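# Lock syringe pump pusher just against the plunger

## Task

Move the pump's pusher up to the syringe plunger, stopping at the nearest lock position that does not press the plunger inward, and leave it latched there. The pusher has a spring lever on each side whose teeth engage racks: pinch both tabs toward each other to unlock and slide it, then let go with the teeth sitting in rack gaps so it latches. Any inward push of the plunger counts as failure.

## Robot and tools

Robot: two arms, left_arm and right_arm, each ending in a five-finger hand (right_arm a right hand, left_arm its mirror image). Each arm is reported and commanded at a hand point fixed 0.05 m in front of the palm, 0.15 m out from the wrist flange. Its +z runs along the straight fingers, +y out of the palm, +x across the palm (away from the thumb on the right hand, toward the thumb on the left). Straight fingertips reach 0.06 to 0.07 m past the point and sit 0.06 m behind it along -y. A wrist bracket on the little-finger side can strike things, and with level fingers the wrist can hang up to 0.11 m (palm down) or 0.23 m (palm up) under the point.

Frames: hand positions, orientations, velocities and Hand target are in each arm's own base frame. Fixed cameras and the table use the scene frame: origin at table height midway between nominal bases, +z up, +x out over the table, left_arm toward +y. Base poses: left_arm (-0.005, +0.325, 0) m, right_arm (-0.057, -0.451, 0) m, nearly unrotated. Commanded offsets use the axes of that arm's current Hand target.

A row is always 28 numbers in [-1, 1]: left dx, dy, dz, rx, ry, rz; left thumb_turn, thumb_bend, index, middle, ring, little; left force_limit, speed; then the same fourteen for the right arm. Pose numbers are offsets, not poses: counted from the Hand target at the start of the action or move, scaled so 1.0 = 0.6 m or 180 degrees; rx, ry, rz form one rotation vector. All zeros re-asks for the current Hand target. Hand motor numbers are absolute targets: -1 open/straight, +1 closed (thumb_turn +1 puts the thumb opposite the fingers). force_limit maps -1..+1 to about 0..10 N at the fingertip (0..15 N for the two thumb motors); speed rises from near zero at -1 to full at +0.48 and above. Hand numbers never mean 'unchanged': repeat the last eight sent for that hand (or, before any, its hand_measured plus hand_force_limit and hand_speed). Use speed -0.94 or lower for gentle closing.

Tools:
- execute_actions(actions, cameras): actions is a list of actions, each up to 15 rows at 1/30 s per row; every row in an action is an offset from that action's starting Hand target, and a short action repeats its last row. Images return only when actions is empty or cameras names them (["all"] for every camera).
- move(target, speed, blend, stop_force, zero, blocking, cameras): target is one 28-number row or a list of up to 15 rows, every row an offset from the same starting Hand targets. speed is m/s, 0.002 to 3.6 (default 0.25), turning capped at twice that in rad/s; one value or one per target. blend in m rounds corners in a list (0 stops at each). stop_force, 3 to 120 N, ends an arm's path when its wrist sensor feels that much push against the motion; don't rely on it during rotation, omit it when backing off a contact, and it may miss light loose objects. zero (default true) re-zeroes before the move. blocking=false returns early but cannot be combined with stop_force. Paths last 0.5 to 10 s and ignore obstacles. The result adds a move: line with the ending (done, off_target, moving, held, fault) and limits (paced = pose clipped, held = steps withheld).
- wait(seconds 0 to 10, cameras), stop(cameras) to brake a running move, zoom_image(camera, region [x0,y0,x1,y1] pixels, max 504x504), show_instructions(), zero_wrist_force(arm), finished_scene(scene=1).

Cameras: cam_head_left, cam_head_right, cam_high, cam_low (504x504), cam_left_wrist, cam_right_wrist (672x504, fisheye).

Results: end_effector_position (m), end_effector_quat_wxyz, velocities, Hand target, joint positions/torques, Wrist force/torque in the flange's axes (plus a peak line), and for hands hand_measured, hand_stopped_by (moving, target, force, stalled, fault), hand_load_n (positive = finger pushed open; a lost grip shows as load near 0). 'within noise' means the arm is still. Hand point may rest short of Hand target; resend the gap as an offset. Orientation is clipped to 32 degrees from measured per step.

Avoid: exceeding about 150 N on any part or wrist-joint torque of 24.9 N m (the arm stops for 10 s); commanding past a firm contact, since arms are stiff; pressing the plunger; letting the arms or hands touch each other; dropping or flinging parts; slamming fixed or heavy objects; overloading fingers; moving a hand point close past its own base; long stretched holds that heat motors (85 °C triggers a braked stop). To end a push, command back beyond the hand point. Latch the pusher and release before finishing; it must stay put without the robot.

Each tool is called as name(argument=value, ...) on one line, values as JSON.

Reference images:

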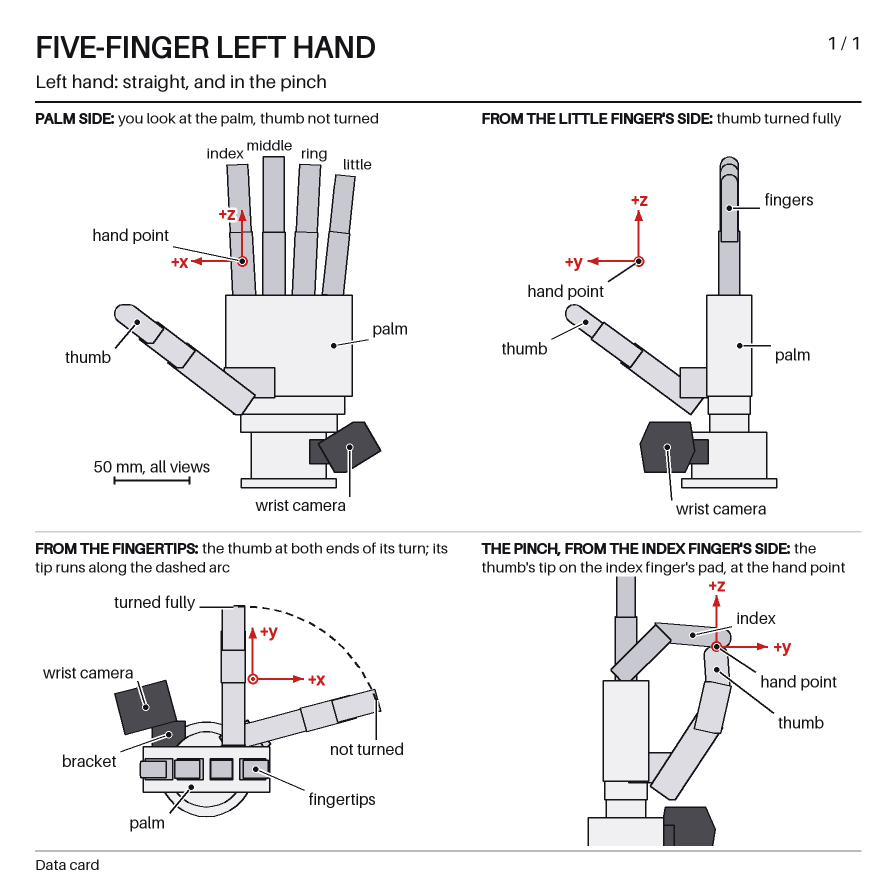

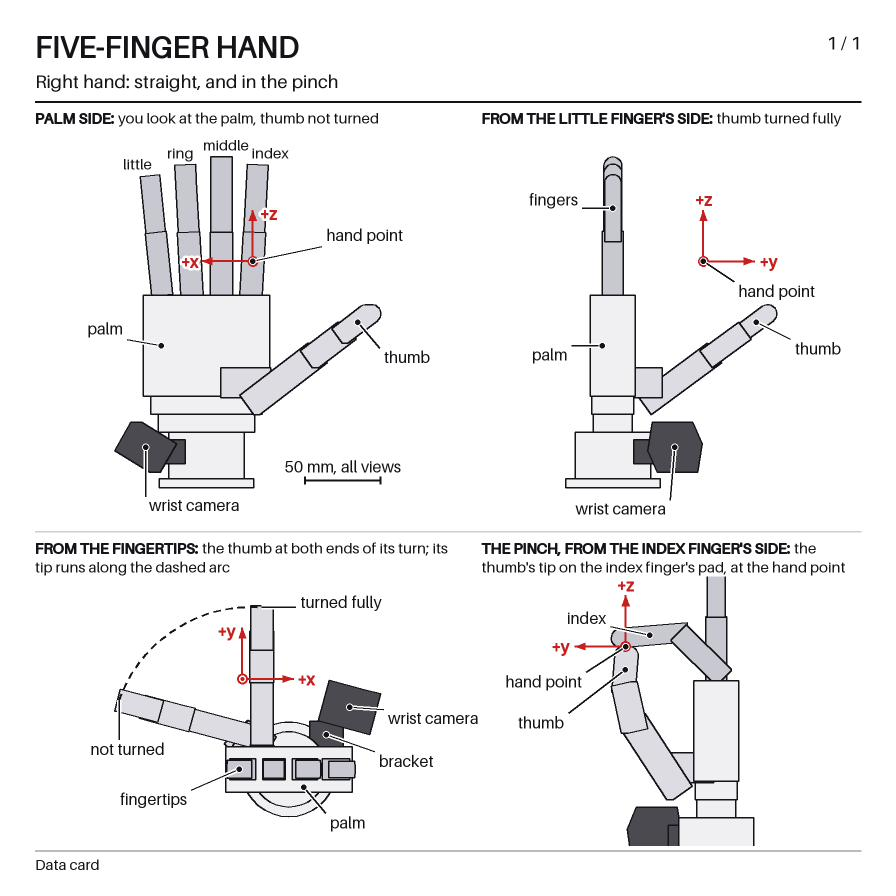

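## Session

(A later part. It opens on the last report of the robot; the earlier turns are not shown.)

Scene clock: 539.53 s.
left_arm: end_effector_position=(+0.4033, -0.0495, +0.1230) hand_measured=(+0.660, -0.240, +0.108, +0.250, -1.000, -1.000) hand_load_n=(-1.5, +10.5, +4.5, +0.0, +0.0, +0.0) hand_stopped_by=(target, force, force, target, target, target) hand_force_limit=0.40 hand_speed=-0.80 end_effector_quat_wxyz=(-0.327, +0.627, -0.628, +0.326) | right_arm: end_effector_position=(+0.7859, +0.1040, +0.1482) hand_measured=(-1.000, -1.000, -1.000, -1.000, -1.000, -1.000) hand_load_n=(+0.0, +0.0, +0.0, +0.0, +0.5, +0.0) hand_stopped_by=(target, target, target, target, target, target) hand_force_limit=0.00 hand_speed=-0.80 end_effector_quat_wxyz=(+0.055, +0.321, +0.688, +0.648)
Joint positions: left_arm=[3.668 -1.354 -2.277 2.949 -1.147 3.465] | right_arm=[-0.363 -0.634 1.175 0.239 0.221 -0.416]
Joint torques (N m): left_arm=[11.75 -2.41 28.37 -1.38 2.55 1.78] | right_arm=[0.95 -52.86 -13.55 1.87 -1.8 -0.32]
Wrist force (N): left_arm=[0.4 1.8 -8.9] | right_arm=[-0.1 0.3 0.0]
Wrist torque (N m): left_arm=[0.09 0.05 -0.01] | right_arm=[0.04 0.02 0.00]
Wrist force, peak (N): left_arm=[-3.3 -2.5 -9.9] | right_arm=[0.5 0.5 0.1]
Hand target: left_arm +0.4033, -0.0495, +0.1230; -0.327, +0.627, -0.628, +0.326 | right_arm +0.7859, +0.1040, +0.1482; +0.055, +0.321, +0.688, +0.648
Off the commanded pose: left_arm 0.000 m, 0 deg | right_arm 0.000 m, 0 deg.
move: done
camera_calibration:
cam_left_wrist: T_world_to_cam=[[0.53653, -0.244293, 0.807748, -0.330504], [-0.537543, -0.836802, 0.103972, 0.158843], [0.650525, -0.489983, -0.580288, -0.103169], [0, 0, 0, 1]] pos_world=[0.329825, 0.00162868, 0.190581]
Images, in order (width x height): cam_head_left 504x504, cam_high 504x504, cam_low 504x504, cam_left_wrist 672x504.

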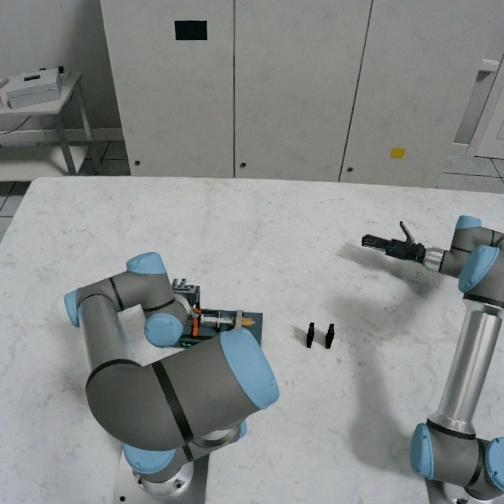

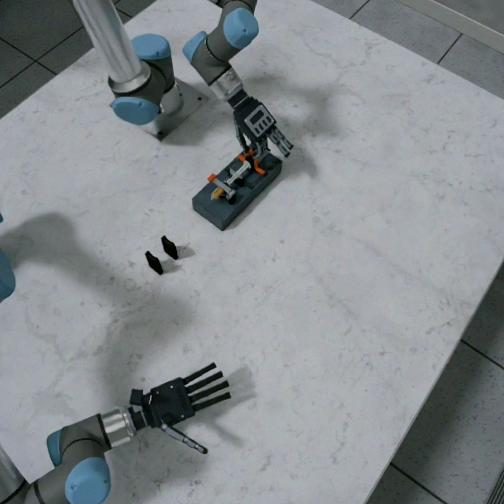

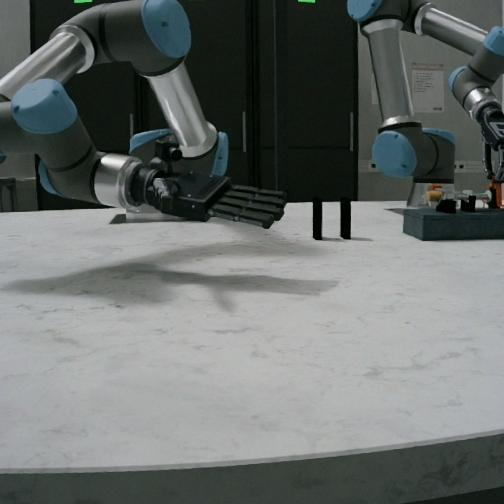

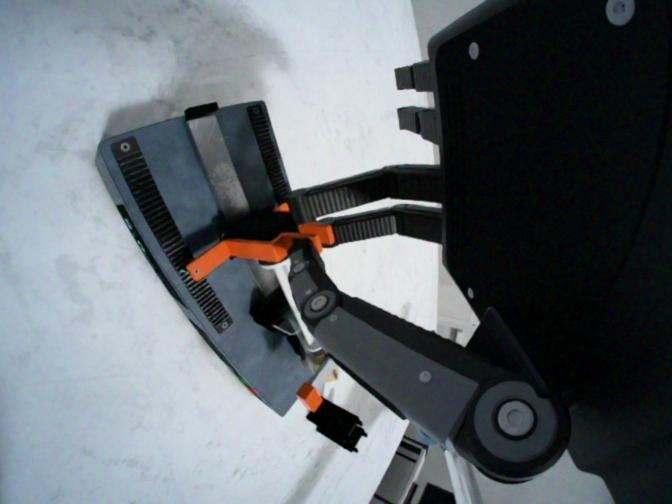

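zoom_image(camera="cam_left_wrist", region=[180, 270, 235, 332])

zoom_image(camera="cam_left_wrist", region=[110, 135, 170, 195])

zoom_image(camera="cam_left_wrist", region=[140, 190, 200, 275])

Scaled by 8.129 from the camera's 672x504 image, which has a finer 960x720 frame.

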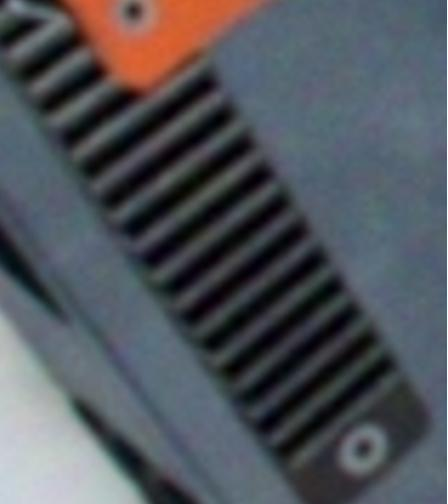

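Scaled by 8.400 from the camera's 672x504 image, which has a finer 960x720 frame.

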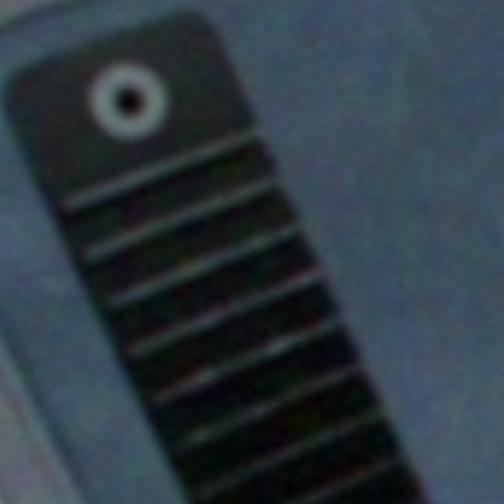

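Scaled by 5.929 from the camera's 672x504 image, which has a finer 960x720 frame.

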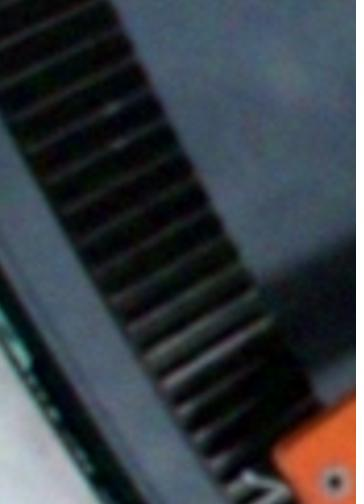

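move(target=[0.0083,0.001,-0.0014,0,0,0,0.66,0.3,0.6,0.25,-1,-1,0.4,-0.8, 0,0,0,0,0,0,-1,-1,-1,-1,-1,-1,0,-0.8], speed=0.02, stop_force=6, cameras=["cam_left_wrist","cam_high","cam_low","cam_head_left"])

zoom_image(camera="cam_left_wrist", region=[220, 215, 310, 305])

zoom_image(camera="cam_head_left", region=[185, 300, 225, 340])

zoom_image(camera="cam_low", region=[464, 170, 504, 210])

zoom_image(camera="cam_high", region=[235, 150, 265, 180])

Scene clock: 622.07 s.
left_arm: end_effector_position=(+0.4023, -0.0545, +0.1230) hand_measured=(+0.660, -0.240, +0.108, +0.250, -1.000, -1.000) hand_load_n=(-2.0, +7.5, +8.5, +0.0, +0.0, +0.0) hand_stopped_by=(target, force, force, target, target, target) hand_force_limit=0.40 hand_speed=-0.80 end_effector_quat_wxyz=(-0.327, +0.627, -0.628, +0.326) | right_arm: end_effector_position=(+0.7859, +0.1040, +0.1482) hand_measured=(-1.000, -1.000, -1.000, -1.000, -1.000, -1.000) hand_load_n=(+0.0, +0.0, +0.0, +0.0, -0.5, +0.0) hand_stopped_by=(target, target, target, target, target, target) hand_force_limit=0.00 hand_speed=-0.80 end_effector_quat_wxyz=(+0.055, +0.321, +0.688, +0.648)
Joint positions: left_arm=[3.648 -1.35 -2.278 2.953 -1.162 3.451] | right_arm=[-0.363 -0.634 1.175 0.239 0.221 -0.416]
Joint torques (N m): left_arm=[10.11 7 10.94 -3.44 3.12 1.72] | right_arm=[1.34 -54.5 -13.16 1.83 -1.84 -0.34]
Wrist force (N): left_arm=[-2.1 -3.3 0.0] | right_arm=[0.1 0.2 0.1]
Wrist torque (N m): left_arm=[0.00 -0.02 0.21] | right_arm=[0.02 -0.02 0.02]
Wrist force, peak (N): left_arm=[0.3 1.6 -9.4] | right_arm=[0.4 0.5 0.3]
Hand target: left_arm +0.4023, -0.0545, +0.1230; -0.327, +0.627, -0.628, +0.326 | right_arm +0.7859, +0.1040, +0.1482; +0.055, +0.321, +0.688, +0.648
Off the commanded pose: left_arm 0.000 m, 0 deg | right_arm 0.000 m, 0 deg.
move: done
camera_calibration:
cam_left_wrist: T_world_to_cam=[[0.536478, -0.244252, 0.807794, -0.331181], [-0.537549, -0.836797, 0.10398, 0.154122], [0.650563, -0.490012, -0.580221, -0.104994], [0, 0, 0, 1]] pos_world=[0.328825, -0.00337136, 0.190581]
Images, in order (width x height): cam_head_left 504x504, cam_high 504x504, cam_low 504x504, cam_left_wrist 672x504.

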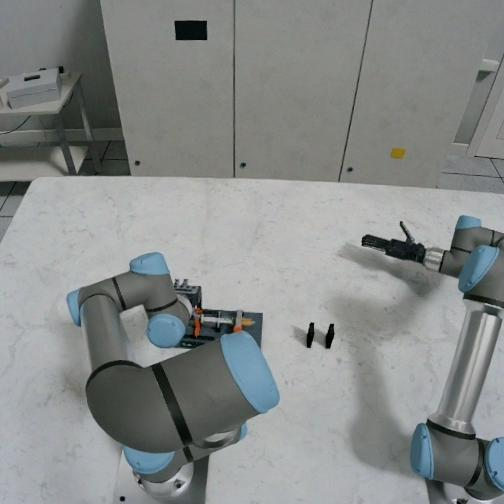

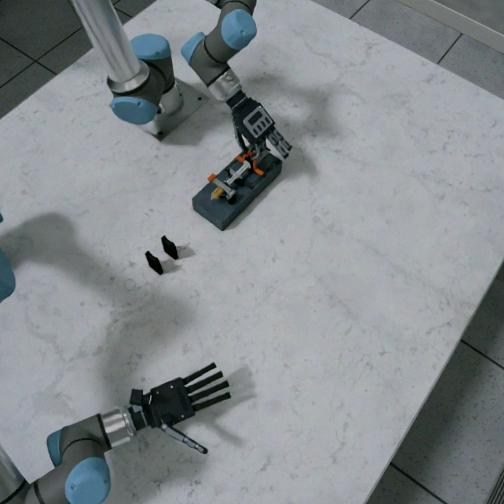

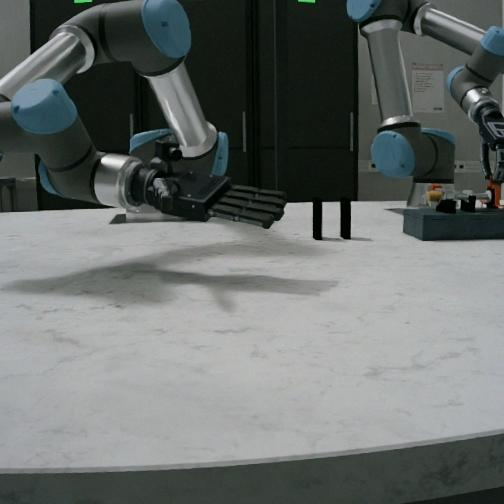

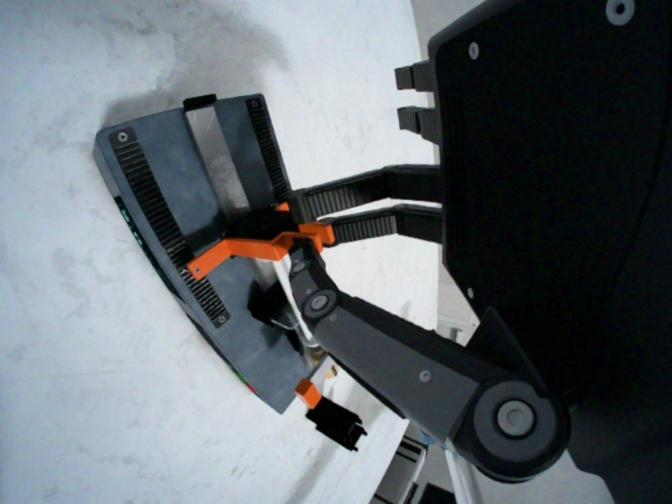

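Scaled by 5.600 from the camera's 672x504 image, which has a finer 960x720 frame.

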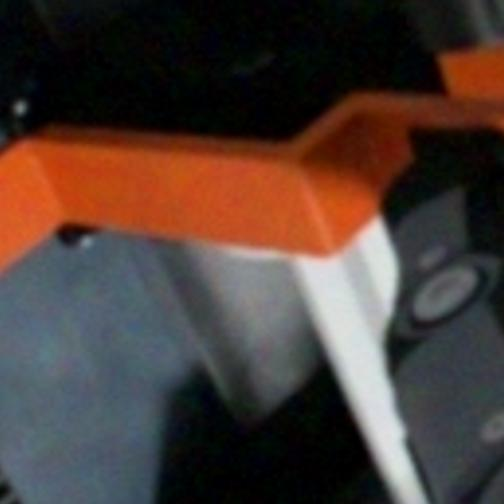

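Scaled by 12.600 from the camera's 504x504 image, which has a finer 720x720 frame.

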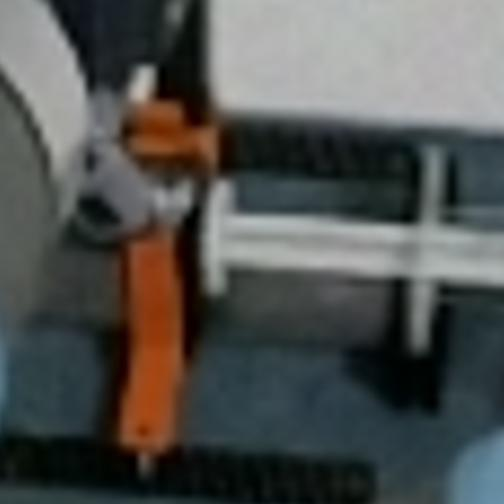

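Scaled by 12.600 from the camera's 504x504 image, which has a finer 720x720 frame.

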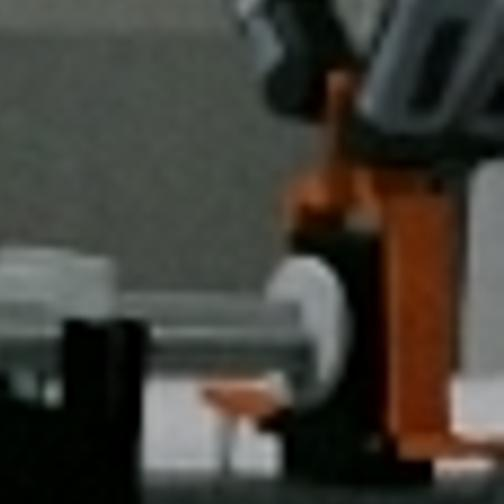

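Scaled by 16.800 from the camera's 504x504 image, which has a finer 720x720 frame.

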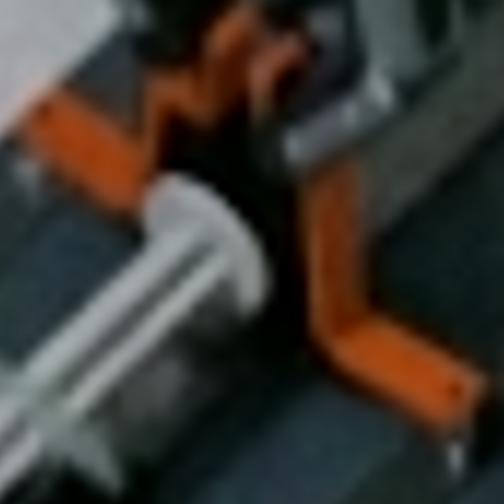

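move(target=[[0,0,0,0,0,0,0.66,-0.6,-0.3,-1,-1,-1,0.4,-0.3, 0,0,0,0,0,0,-1,-1,-1,-1,-1,-1,0,-0.8],[0,-0.0341,-0.0239,0,0,0,0.66,-0.6,-0.3,-1,-1,-1,0.4,-0.3, 0,0,0,0,0,0,-1,-1,-1,-1,-1,-1,0,-0.8],[0.1,-0.0341,-0.0239,0,0,0,0.66,-0.6,-0.3,-1,-1,-1,0.4,-0.3, 0,0,0,0,0,0,-1,-1,-1,-1,-1,-1,0,-0.8]], speed=0.08, blend=[0,0.01,0], cameras=["cam_left_wrist","cam_high","cam_low","cam_head_left"])

zoom_image(camera="cam_left_wrist", region=[140, 80, 340, 230])

zoom_image(camera="cam_head_left", region=[185, 300, 225, 340])

zoom_image(camera="cam_low", region=[464, 170, 504, 210])

zoom_image(camera="cam_high", region=[235, 150, 265, 180])

Scene clock: 645.50 s.
left_arm: end_effector_position=(+0.4023, -0.1145, +0.1479) hand_measured=(+0.660, -0.600, -0.300, -1.000, -1.000, -1.000) hand_load_n=(+0.0, +0.0, +0.0, +0.0, +0.0, +0.0) hand_stopped_by=(target, target, target, target, target, target) hand_force_limit=0.40 hand_speed=-0.30 end_effector_quat_wxyz=(-0.327, +0.627, -0.628, +0.326) | right_arm: end_effector_position=(+0.7859, +0.1040, +0.1482) hand_measured=(-1.000, -1.000, -1.000, -1.000, -1.000, -1.000) hand_load_n=(+0.0, +0.0, +0.0, +0.0, +0.0, +0.0) hand_stopped_by=(target, target, target, target, target, target) hand_force_limit=0.00 hand_speed=-0.80 end_effector_quat_wxyz=(+0.055, +0.321, +0.688, +0.648)
Joint positions: left_arm=[3.366 -1.347 -2.202 2.925 -1.388 3.273] | right_arm=[-0.363 -0.634 1.175 0.239 0.221 -0.416]
Joint torques (N m): left_arm=[-7.31 23.96 8.78 -2.61 0.82 0.1] | right_arm=[1.06 -54.6 -11.48 1.7 -1.71 -0.33]
Wrist force (N): left_arm=[-0.1 -0.9 -0.8] | right_arm=[0.3 0.3 -0.1]
Wrist torque (N m): left_arm=[0.04 0.03 0.00] | right_arm=[0.06 -0.03 0.03]
Wrist force, peak (N): left_arm=[-2.1 -3.4 0.0] | right_arm=[0.0 0.7 0.3]
Hand target: left_arm +0.4023, -0.1145, +0.1479; -0.327, +0.627, -0.628, +0.326 | right_arm +0.7859, +0.1040, +0.1482; +0.055, +0.321, +0.688, +0.648
Off the commanded pose: left_arm 0.000 m, 0 deg | right_arm 0.000 m, 0 deg.
move: done
camera_calibration:
cam_left_wrist: T_world_to_cam=[[0.53653, -0.244293, 0.807748, -0.365879], [-0.537543, -0.836802, 0.103972, 0.101335], [0.650525, -0.489983, -0.580288, -0.119977], [0, 0, 0, 1]] pos_world=[0.328825, -0.0633713, 0.215381]
Images, in order (width x height): cam_head_left 504x504, cam_high 504x504, cam_low 504x504, cam_left_wrist 672x504.

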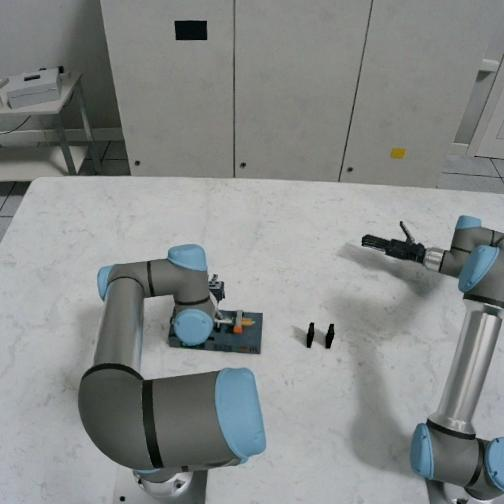

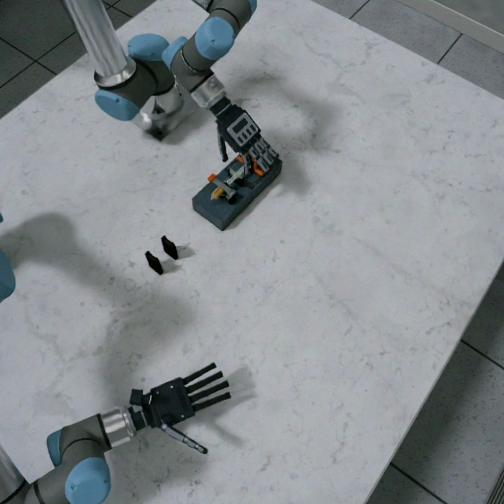

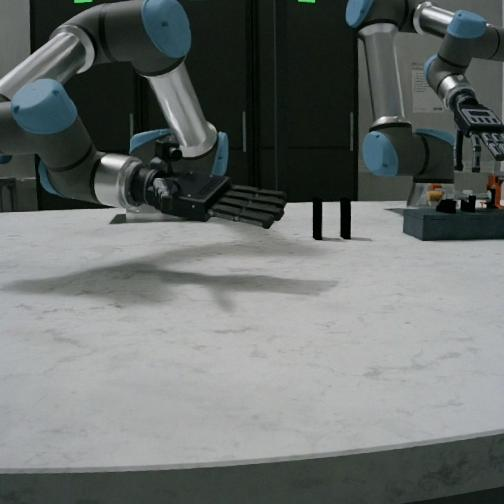

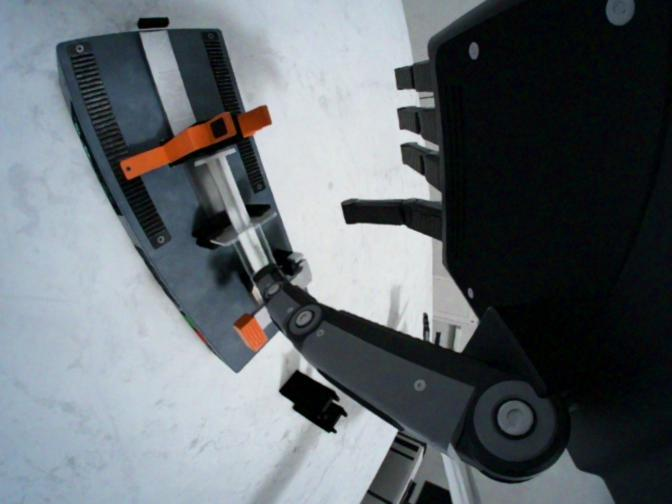

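Scaled by 2.520 from the camera's 672x504 image, which has a finer 960x720 frame.

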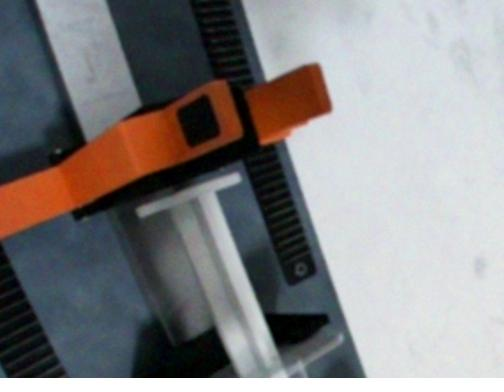

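Scaled by 12.600 from the camera's 504x504 image, which has a finer 720x720 frame.

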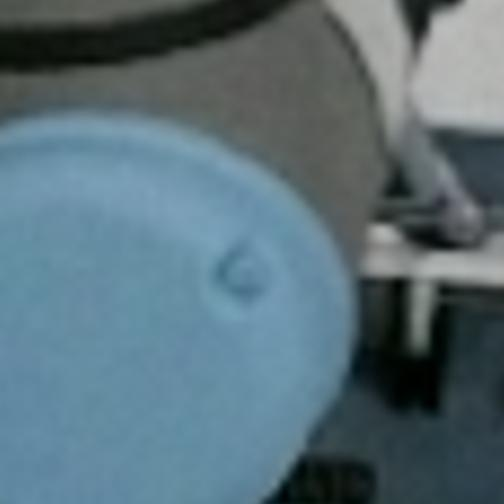

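Scaled by 12.600 from the camera's 504x504 image, which has a finer 720x720 frame.

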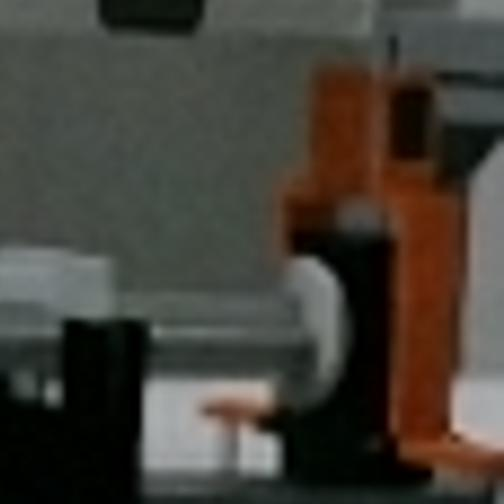

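Scaled by 16.800 from the camera's 504x504 image, which has a finer 720x720 frame.

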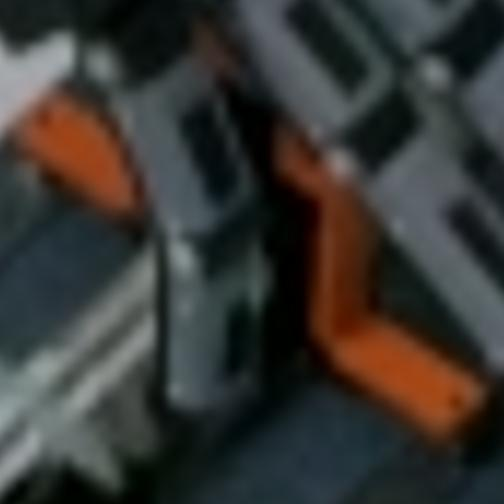

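Excellent view. Zoom finer.

zoom_image(camera="cam_left_wrist", region=[165, 115, 245, 195])

zoom_image(camera="cam_left_wrist", region=[90, 130, 180, 250])

zoom_image(camera="cam_left_wrist", region=[205, 90, 285, 200])

Scaled by 6.300 from the camera's 672x504 image, which has a finer 960x720 frame.

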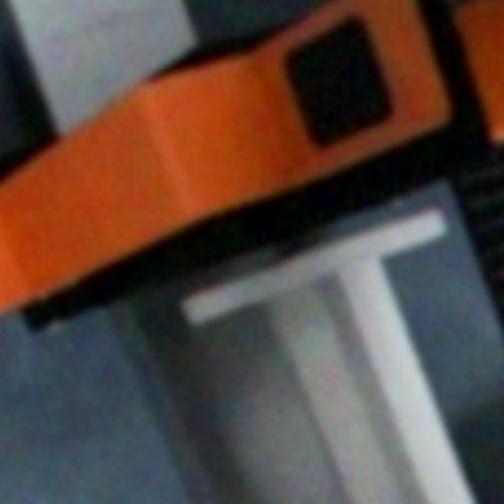

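Scaled by 4.200 from the camera's 672x504 image, which has a finer 960x720 frame.

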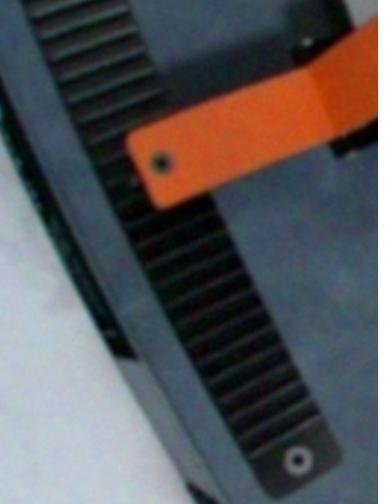

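Scaled by 4.582 from the camera's 672x504 image, which has a finer 960x720 frame.

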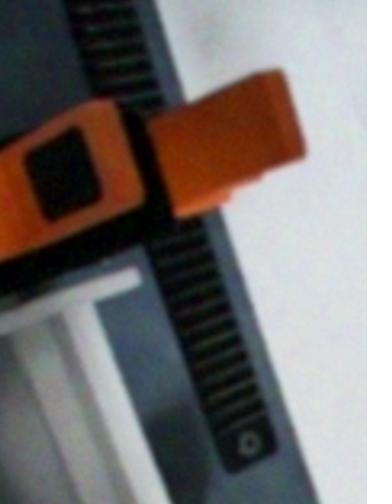

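zoom_image(camera="cam_left_wrist", region=[188, 135, 218, 165])

zoom_image(camera="cam_left_wrist", region=[212, 135, 242, 165])

zoom_image(camera="cam_left_wrist", region=[110, 140, 160, 190])

Scaled by 16.800 from the camera's 672x504 image, which has a finer 960x720 frame.

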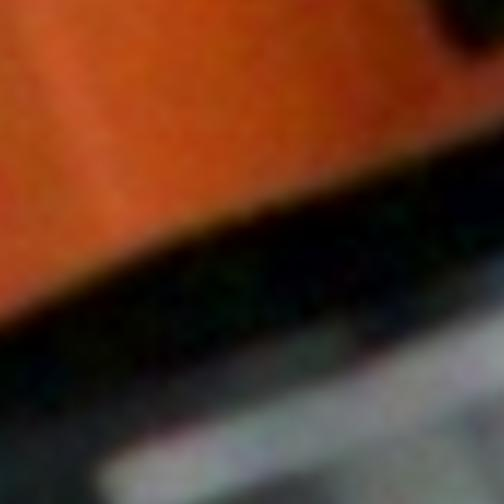

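Scaled by 16.800 from the camera's 672x504 image, which has a finer 960x720 frame.

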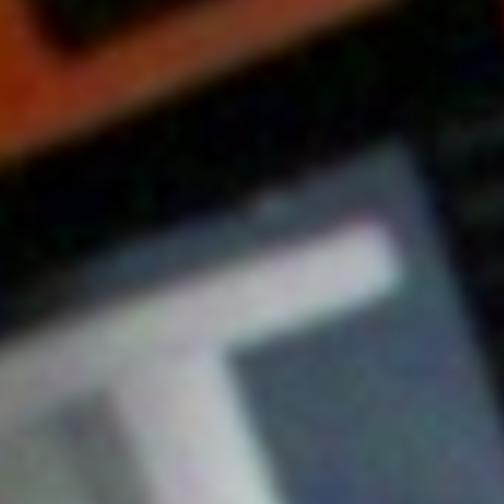

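Scaled by 10.080 from the camera's 672x504 image, which has a finer 960x720 frame.

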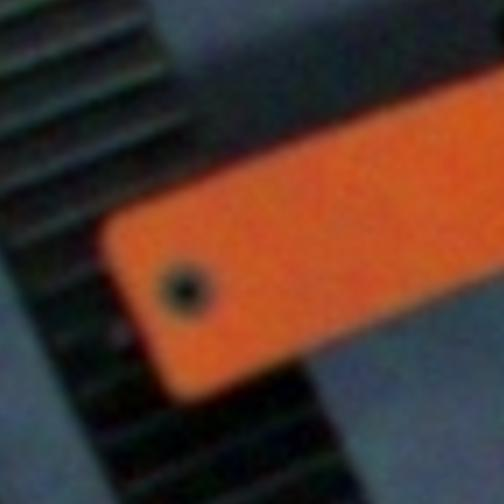

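move(target=[[-0.093,0.0013,-0.0019,0,0,0,0.66,-0.6,-0.3,-1,-1,-1,0.4,-0.3, 0,0,0,0,0,0,-1,-1,-1,-1,-1,-1,0,-0.8],[-0.093,0.0352,0.0218,0,0,0,0.66,-0.6,-0.3,-1,-1,-1,0.4,-0.3, 0,0,0,0,0,0,-1,-1,-1,-1,-1,-1,0,-0.8]], speed=0.08, blend=[0.003,0], cameras=["cam_left_wrist","cam_high","cam_low"])

zoom_image(camera="cam_left_wrist", region=[180, 150, 420, 330])

zoom_image(camera="cam_high", region=[235, 150, 265, 180])

zoom_image(camera="cam_low", region=[464, 170, 504, 210])

Scene clock: 731.93 s.
left_arm: end_effector_position=(+0.4009, -0.0587, +0.1231) hand_measured=(+0.660, -0.600, -0.300, -1.000, -1.000, -1.000) hand_load_n=(+0.0, -0.5, +0.0, +0.0, +0.0, +0.0) hand_stopped_by=(target, target, target, target, target, target) hand_force_limit=0.40 hand_speed=-0.30 end_effector_quat_wxyz=(-0.327, +0.627, -0.628, +0.326) | right_arm: end_effector_position=(+0.7859, +0.1040, +0.1482) hand_measured=(-1.000, -1.000, -1.000, -1.000, -1.000, -1.000) hand_load_n=(+0.0, +0.0, +0.0, +0.0, +0.0, +0.0) hand_stopped_by=(target, target, target, target, target, target) hand_force_limit=0.00 hand_speed=-0.80 end_effector_quat_wxyz=(+0.055, +0.321, +0.688, +0.648)
Joint positions: left_arm=[3.632 -1.346 -2.28 2.954 -1.175 3.441] | right_arm=[-0.363 -0.634 1.175 0.239 0.221 -0.416]
Joint torques (N m): left_arm=[-11.48 21.83 23.42 -1.62 -1.81 -0.85] | right_arm=[1.12 -53.93 -12.83 1.83 -1.71 -0.74]
Wrist force (N): left_arm=[-0.1 -1.1 -0.8] | right_arm=[-0.1 0.4 0.0]
Wrist torque (N m): left_arm=[0.02 0.01 0.18] | right_arm=[0.06 0.03 0.01]
Wrist force, peak (N): left_arm=[-0.6 -1.6 -1.1] | right_arm=[0.3 0.6 -0.3]
Hand target: left_arm +0.4009, -0.0587, +0.1231; -0.327, +0.627, -0.628, +0.326 | right_arm +0.7859, +0.1040, +0.1482; +0.055, +0.321, +0.688, +0.648
Off the commanded pose: left_arm 0.000 m, 0 deg | right_arm 0.000 m, 0 deg.
move: done
camera_calibration:
cam_left_wrist: T_world_to_cam=[[0.536727, -0.244075, 0.807683, -0.331543], [-0.537421, -0.836847, 0.104243, 0.149698], [0.650464, -0.490016, -0.580329, -0.105965], [0, 0, 0, 1]] pos_world=[0.327325, -0.00757145, 0.190682]
Images, in order (width x height): cam_high 504x504, cam_low 504x504, cam_left_wrist 672x504.

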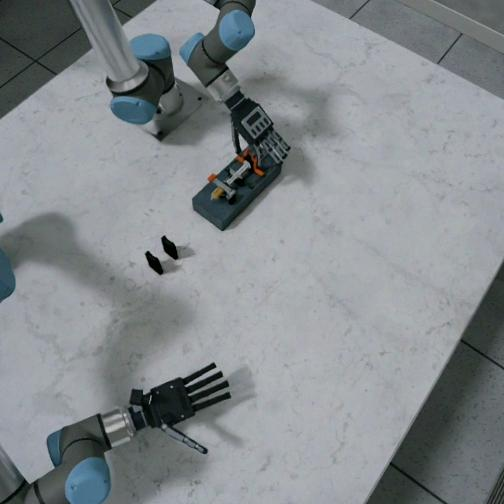

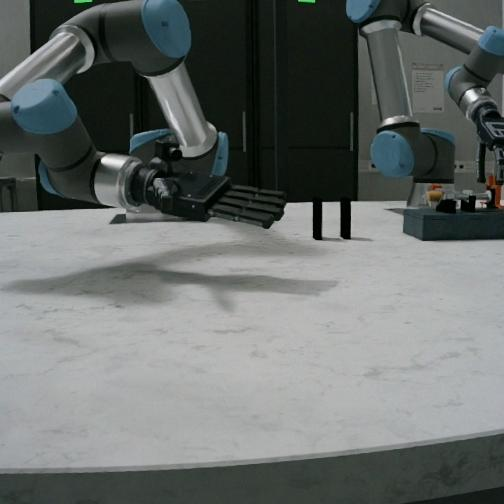

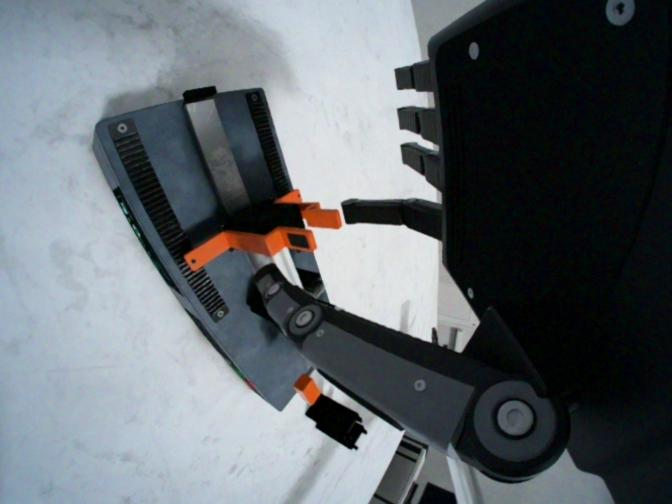

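Scaled by 2.100 from the camera's 672x504 image, which has a finer 960x720 frame.

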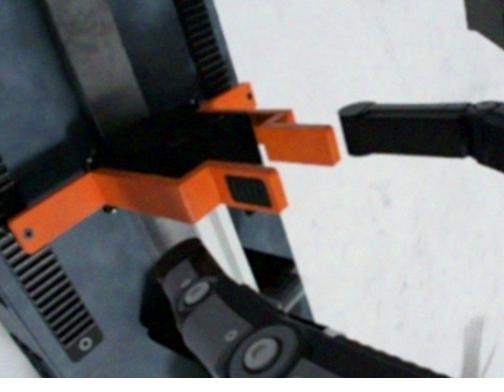

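Scaled by 16.800 from the camera's 504x504 image, which has a finer 720x720 frame.

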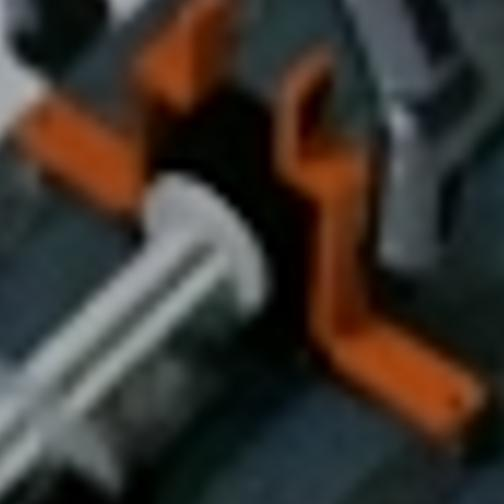

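Scaled by 12.600 from the camera's 504x504 image, which has a finer 720x720 frame.

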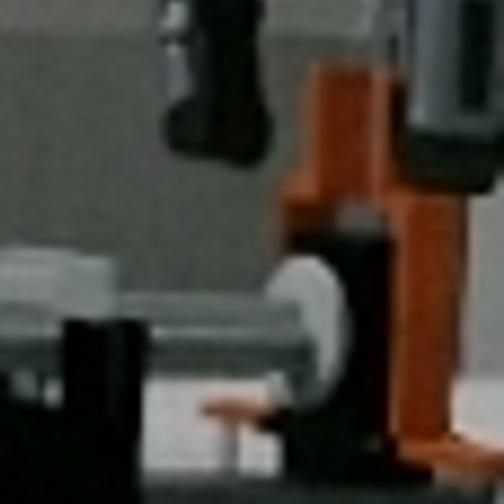

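zoom_image(camera="cam_left_wrist", region=[180, 262, 235, 322])

zoom_image(camera="cam_left_wrist", region=[105, 115, 165, 185])

zoom_image(camera="cam_left_wrist", region=[135, 175, 215, 275])

Scaled by 8.400 from the camera's 672x504 image, which has a finer 960x720 frame.

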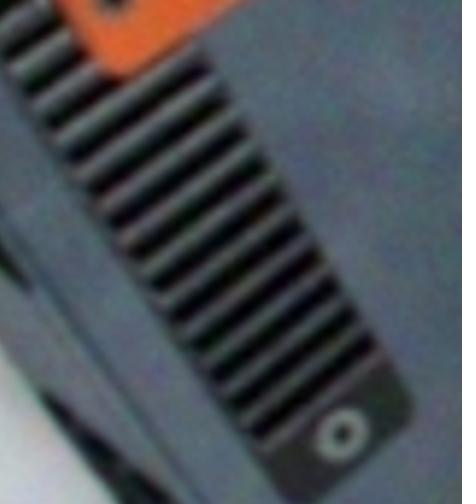

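Scaled by 7.200 from the camera's 672x504 image, which has a finer 960x720 frame.

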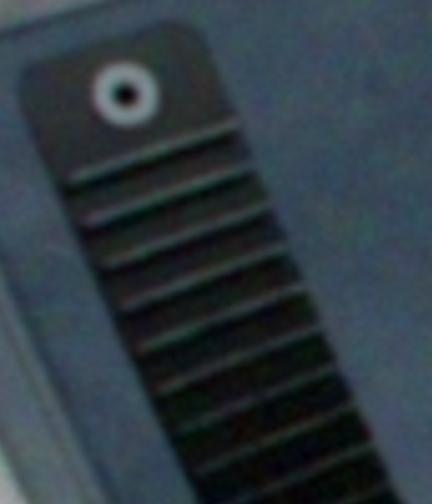

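Scaled by 5.040 from the camera's 672x504 image, which has a finer 960x720 frame.

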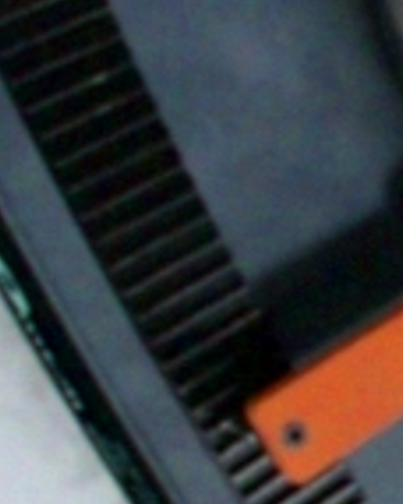

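zoom_image(camera="cam_left_wrist", region=[182, 262, 212, 292])

zoom_image(camera="cam_left_wrist", region=[195, 285, 230, 320])

zoom_image(camera="cam_left_wrist", region=[160, 225, 200, 265])

Scaled by 16.800 from the camera's 672x504 image, which has a finer 960x720 frame.

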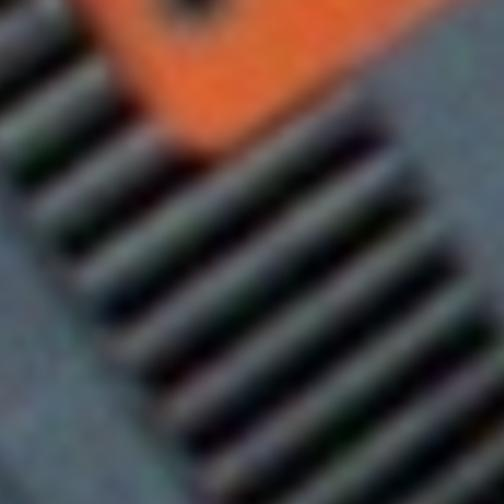

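Scaled by 14.400 from the camera's 672x504 image, which has a finer 960x720 frame.

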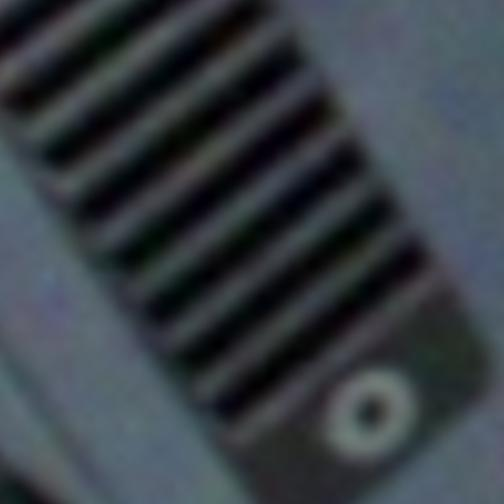

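Scaled by 12.600 from the camera's 672x504 image, which has a finer 960x720 frame.

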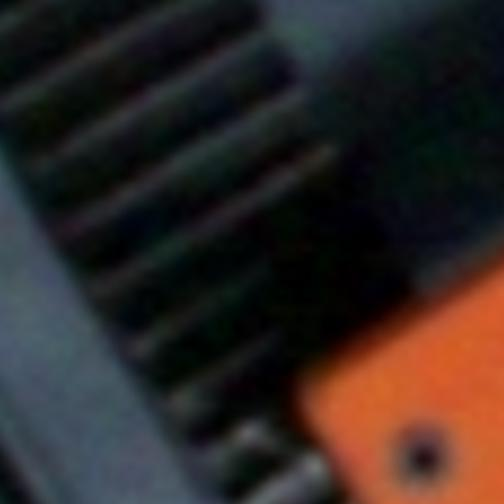

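move(target=[[0.0583,0,0,0,0,0,0.66,-0.6,-0.3,-1,-1,-1,0.4,-0.3, 0,0,0,0,0,0,-1,-1,-1,-1,-1,-1,0,-0.8],[0.0907,-0.016,0.0248,0,0,0,0.66,-0.6,-0.3,-1,-1,-1,0.4,-0.3, 0,0,0,0,0,0,-1,-1,-1,-1,-1,-1,0,-0.8]], speed=0.08, blend=[0.003,0], stop_force=6, cameras=["cam_left_wrist"])

zoom_image(camera="cam_left_wrist", region=[150, 110, 250, 210])

Scene clock: 843.90 s.
left_arm: end_effector_position=(+0.4186, -0.1131, +0.1224) hand_measured=(+0.660, -0.600, -0.300, -1.000, -1.000, -1.000) hand_load_n=(+0.0, +0.0, +0.0, +0.0, +0.0, -0.5) hand_stopped_by=(target, target, target, target, target, target) hand_force_limit=0.40 hand_speed=-0.30 end_effector_quat_wxyz=(-0.327, +0.627, -0.628, +0.326) | right_arm: end_effector_position=(+0.7859, +0.1040, +0.1482) hand_measured=(-1.000, -1.000, -1.000, -1.000, -1.000, -1.000) hand_load_n=(+0.0, +0.0, +0.0, +0.0, +0.0, +0.0) hand_stopped_by=(target, target, target, target, target, target) hand_force_limit=0.00 hand_speed=-0.80 end_effector_quat_wxyz=(+0.055, +0.321, +0.688, +0.648)
Joint positions: left_arm=[3.356 -1.425 -2.213 3.015 -1.396 3.267] | right_arm=[-0.363 -0.634 1.175 0.239 0.221 -0.416]
Joint torques (N m): left_arm=[-5.95 27.43 11.71 -2.76 -1.45 -0.93] | right_arm=[1.61 -54.15 -11.21 2.15 -1.73 -0.4]
Wrist force (N): left_arm=[-0.1 -0.8 -0.8] | right_arm=[0.0 0.2 -0.2]
Wrist torque (N m): left_arm=[0.06 0.02 0.01] | right_arm=[0.05 0.00 0.02]
Wrist force, peak (N): left_arm=[0.2 -0.7 -1.4] | right_arm=[0.2 0.8 0.0]
Hand target: left_arm +0.4185, -0.1131, +0.1224; -0.327, +0.627, -0.628, +0.326 | right_arm +0.7859, +0.1040, +0.1482; +0.055, +0.321, +0.688, +0.648
Off the commanded pose: left_arm 0.000 m, 0 deg | right_arm 0.000 m, 0 deg.
move: done
camera_calibration:
cam_left_wrist: T_world_to_cam=[[0.536523, -0.244185, 0.807785, -0.35371], [-0.537506, -0.836816, 0.104045, 0.113828], [0.650562, -0.490012, -0.580222, -0.144595], [0, 0, 0, 1]] pos_world=[0.345025, -0.0619714, 0.189981]
Images, in order (width x height): cam_left_wrist 672x504.

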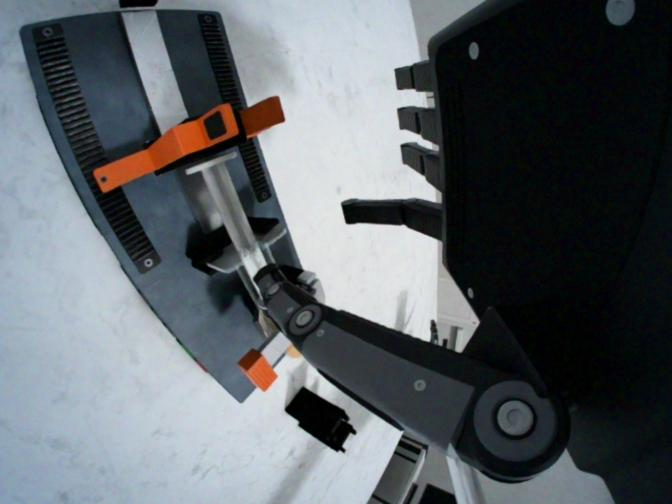

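Scaled by 5.040 from the camera's 672x504 image, which has a finer 960x720 frame.

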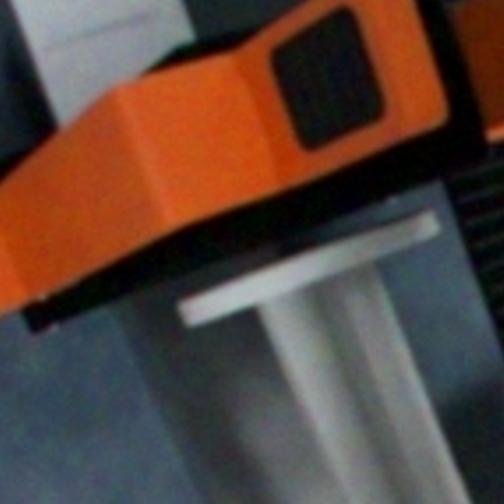

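zoom_image(camera="cam_left_wrist", region=[180, 150, 210, 180])

zoom_image(camera="cam_left_wrist", region=[210, 140, 240, 170])

zoom_image(camera="cam_left_wrist", region=[150, 155, 180, 185])

zoom_image(camera="cam_left_wrist", region=[80, 150, 130, 200])

zoom_image(camera="cam_left_wrist", region=[225, 110, 285, 205])

Scaled by 16.800 from the camera's 672x504 image, which has a finer 960x720 frame.

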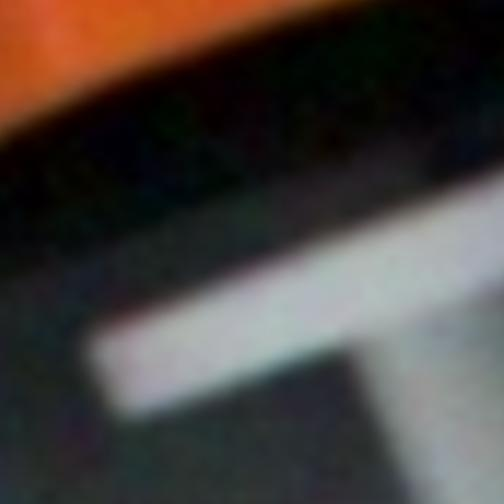

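Scaled by 16.800 from the camera's 672x504 image, which has a finer 960x720 frame.

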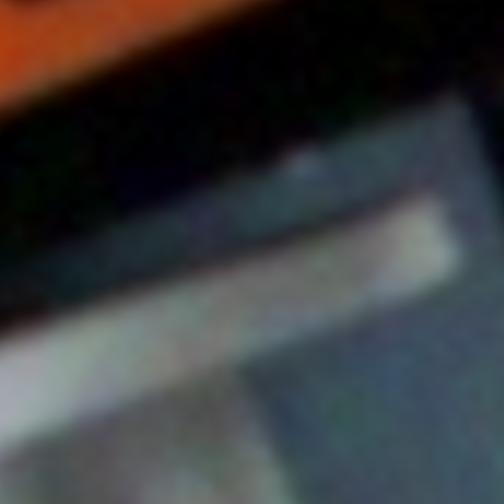

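Scaled by 16.800 from the camera's 672x504 image, which has a finer 960x720 frame.

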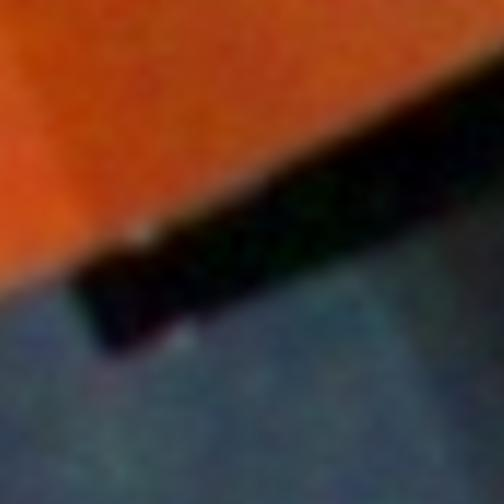

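Scaled by 10.080 from the camera's 672x504 image, which has a finer 960x720 frame.

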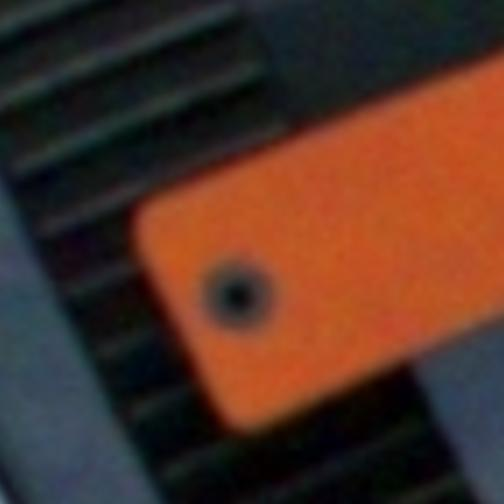

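Scaled by 5.305 from the camera's 672x504 image, which has a finer 960x720 frame.

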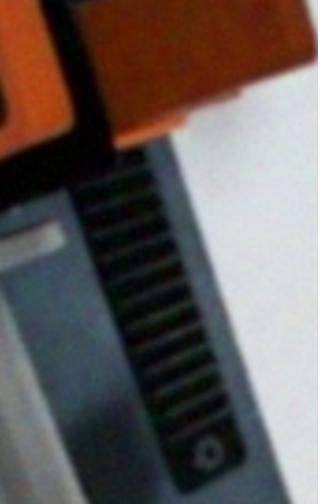

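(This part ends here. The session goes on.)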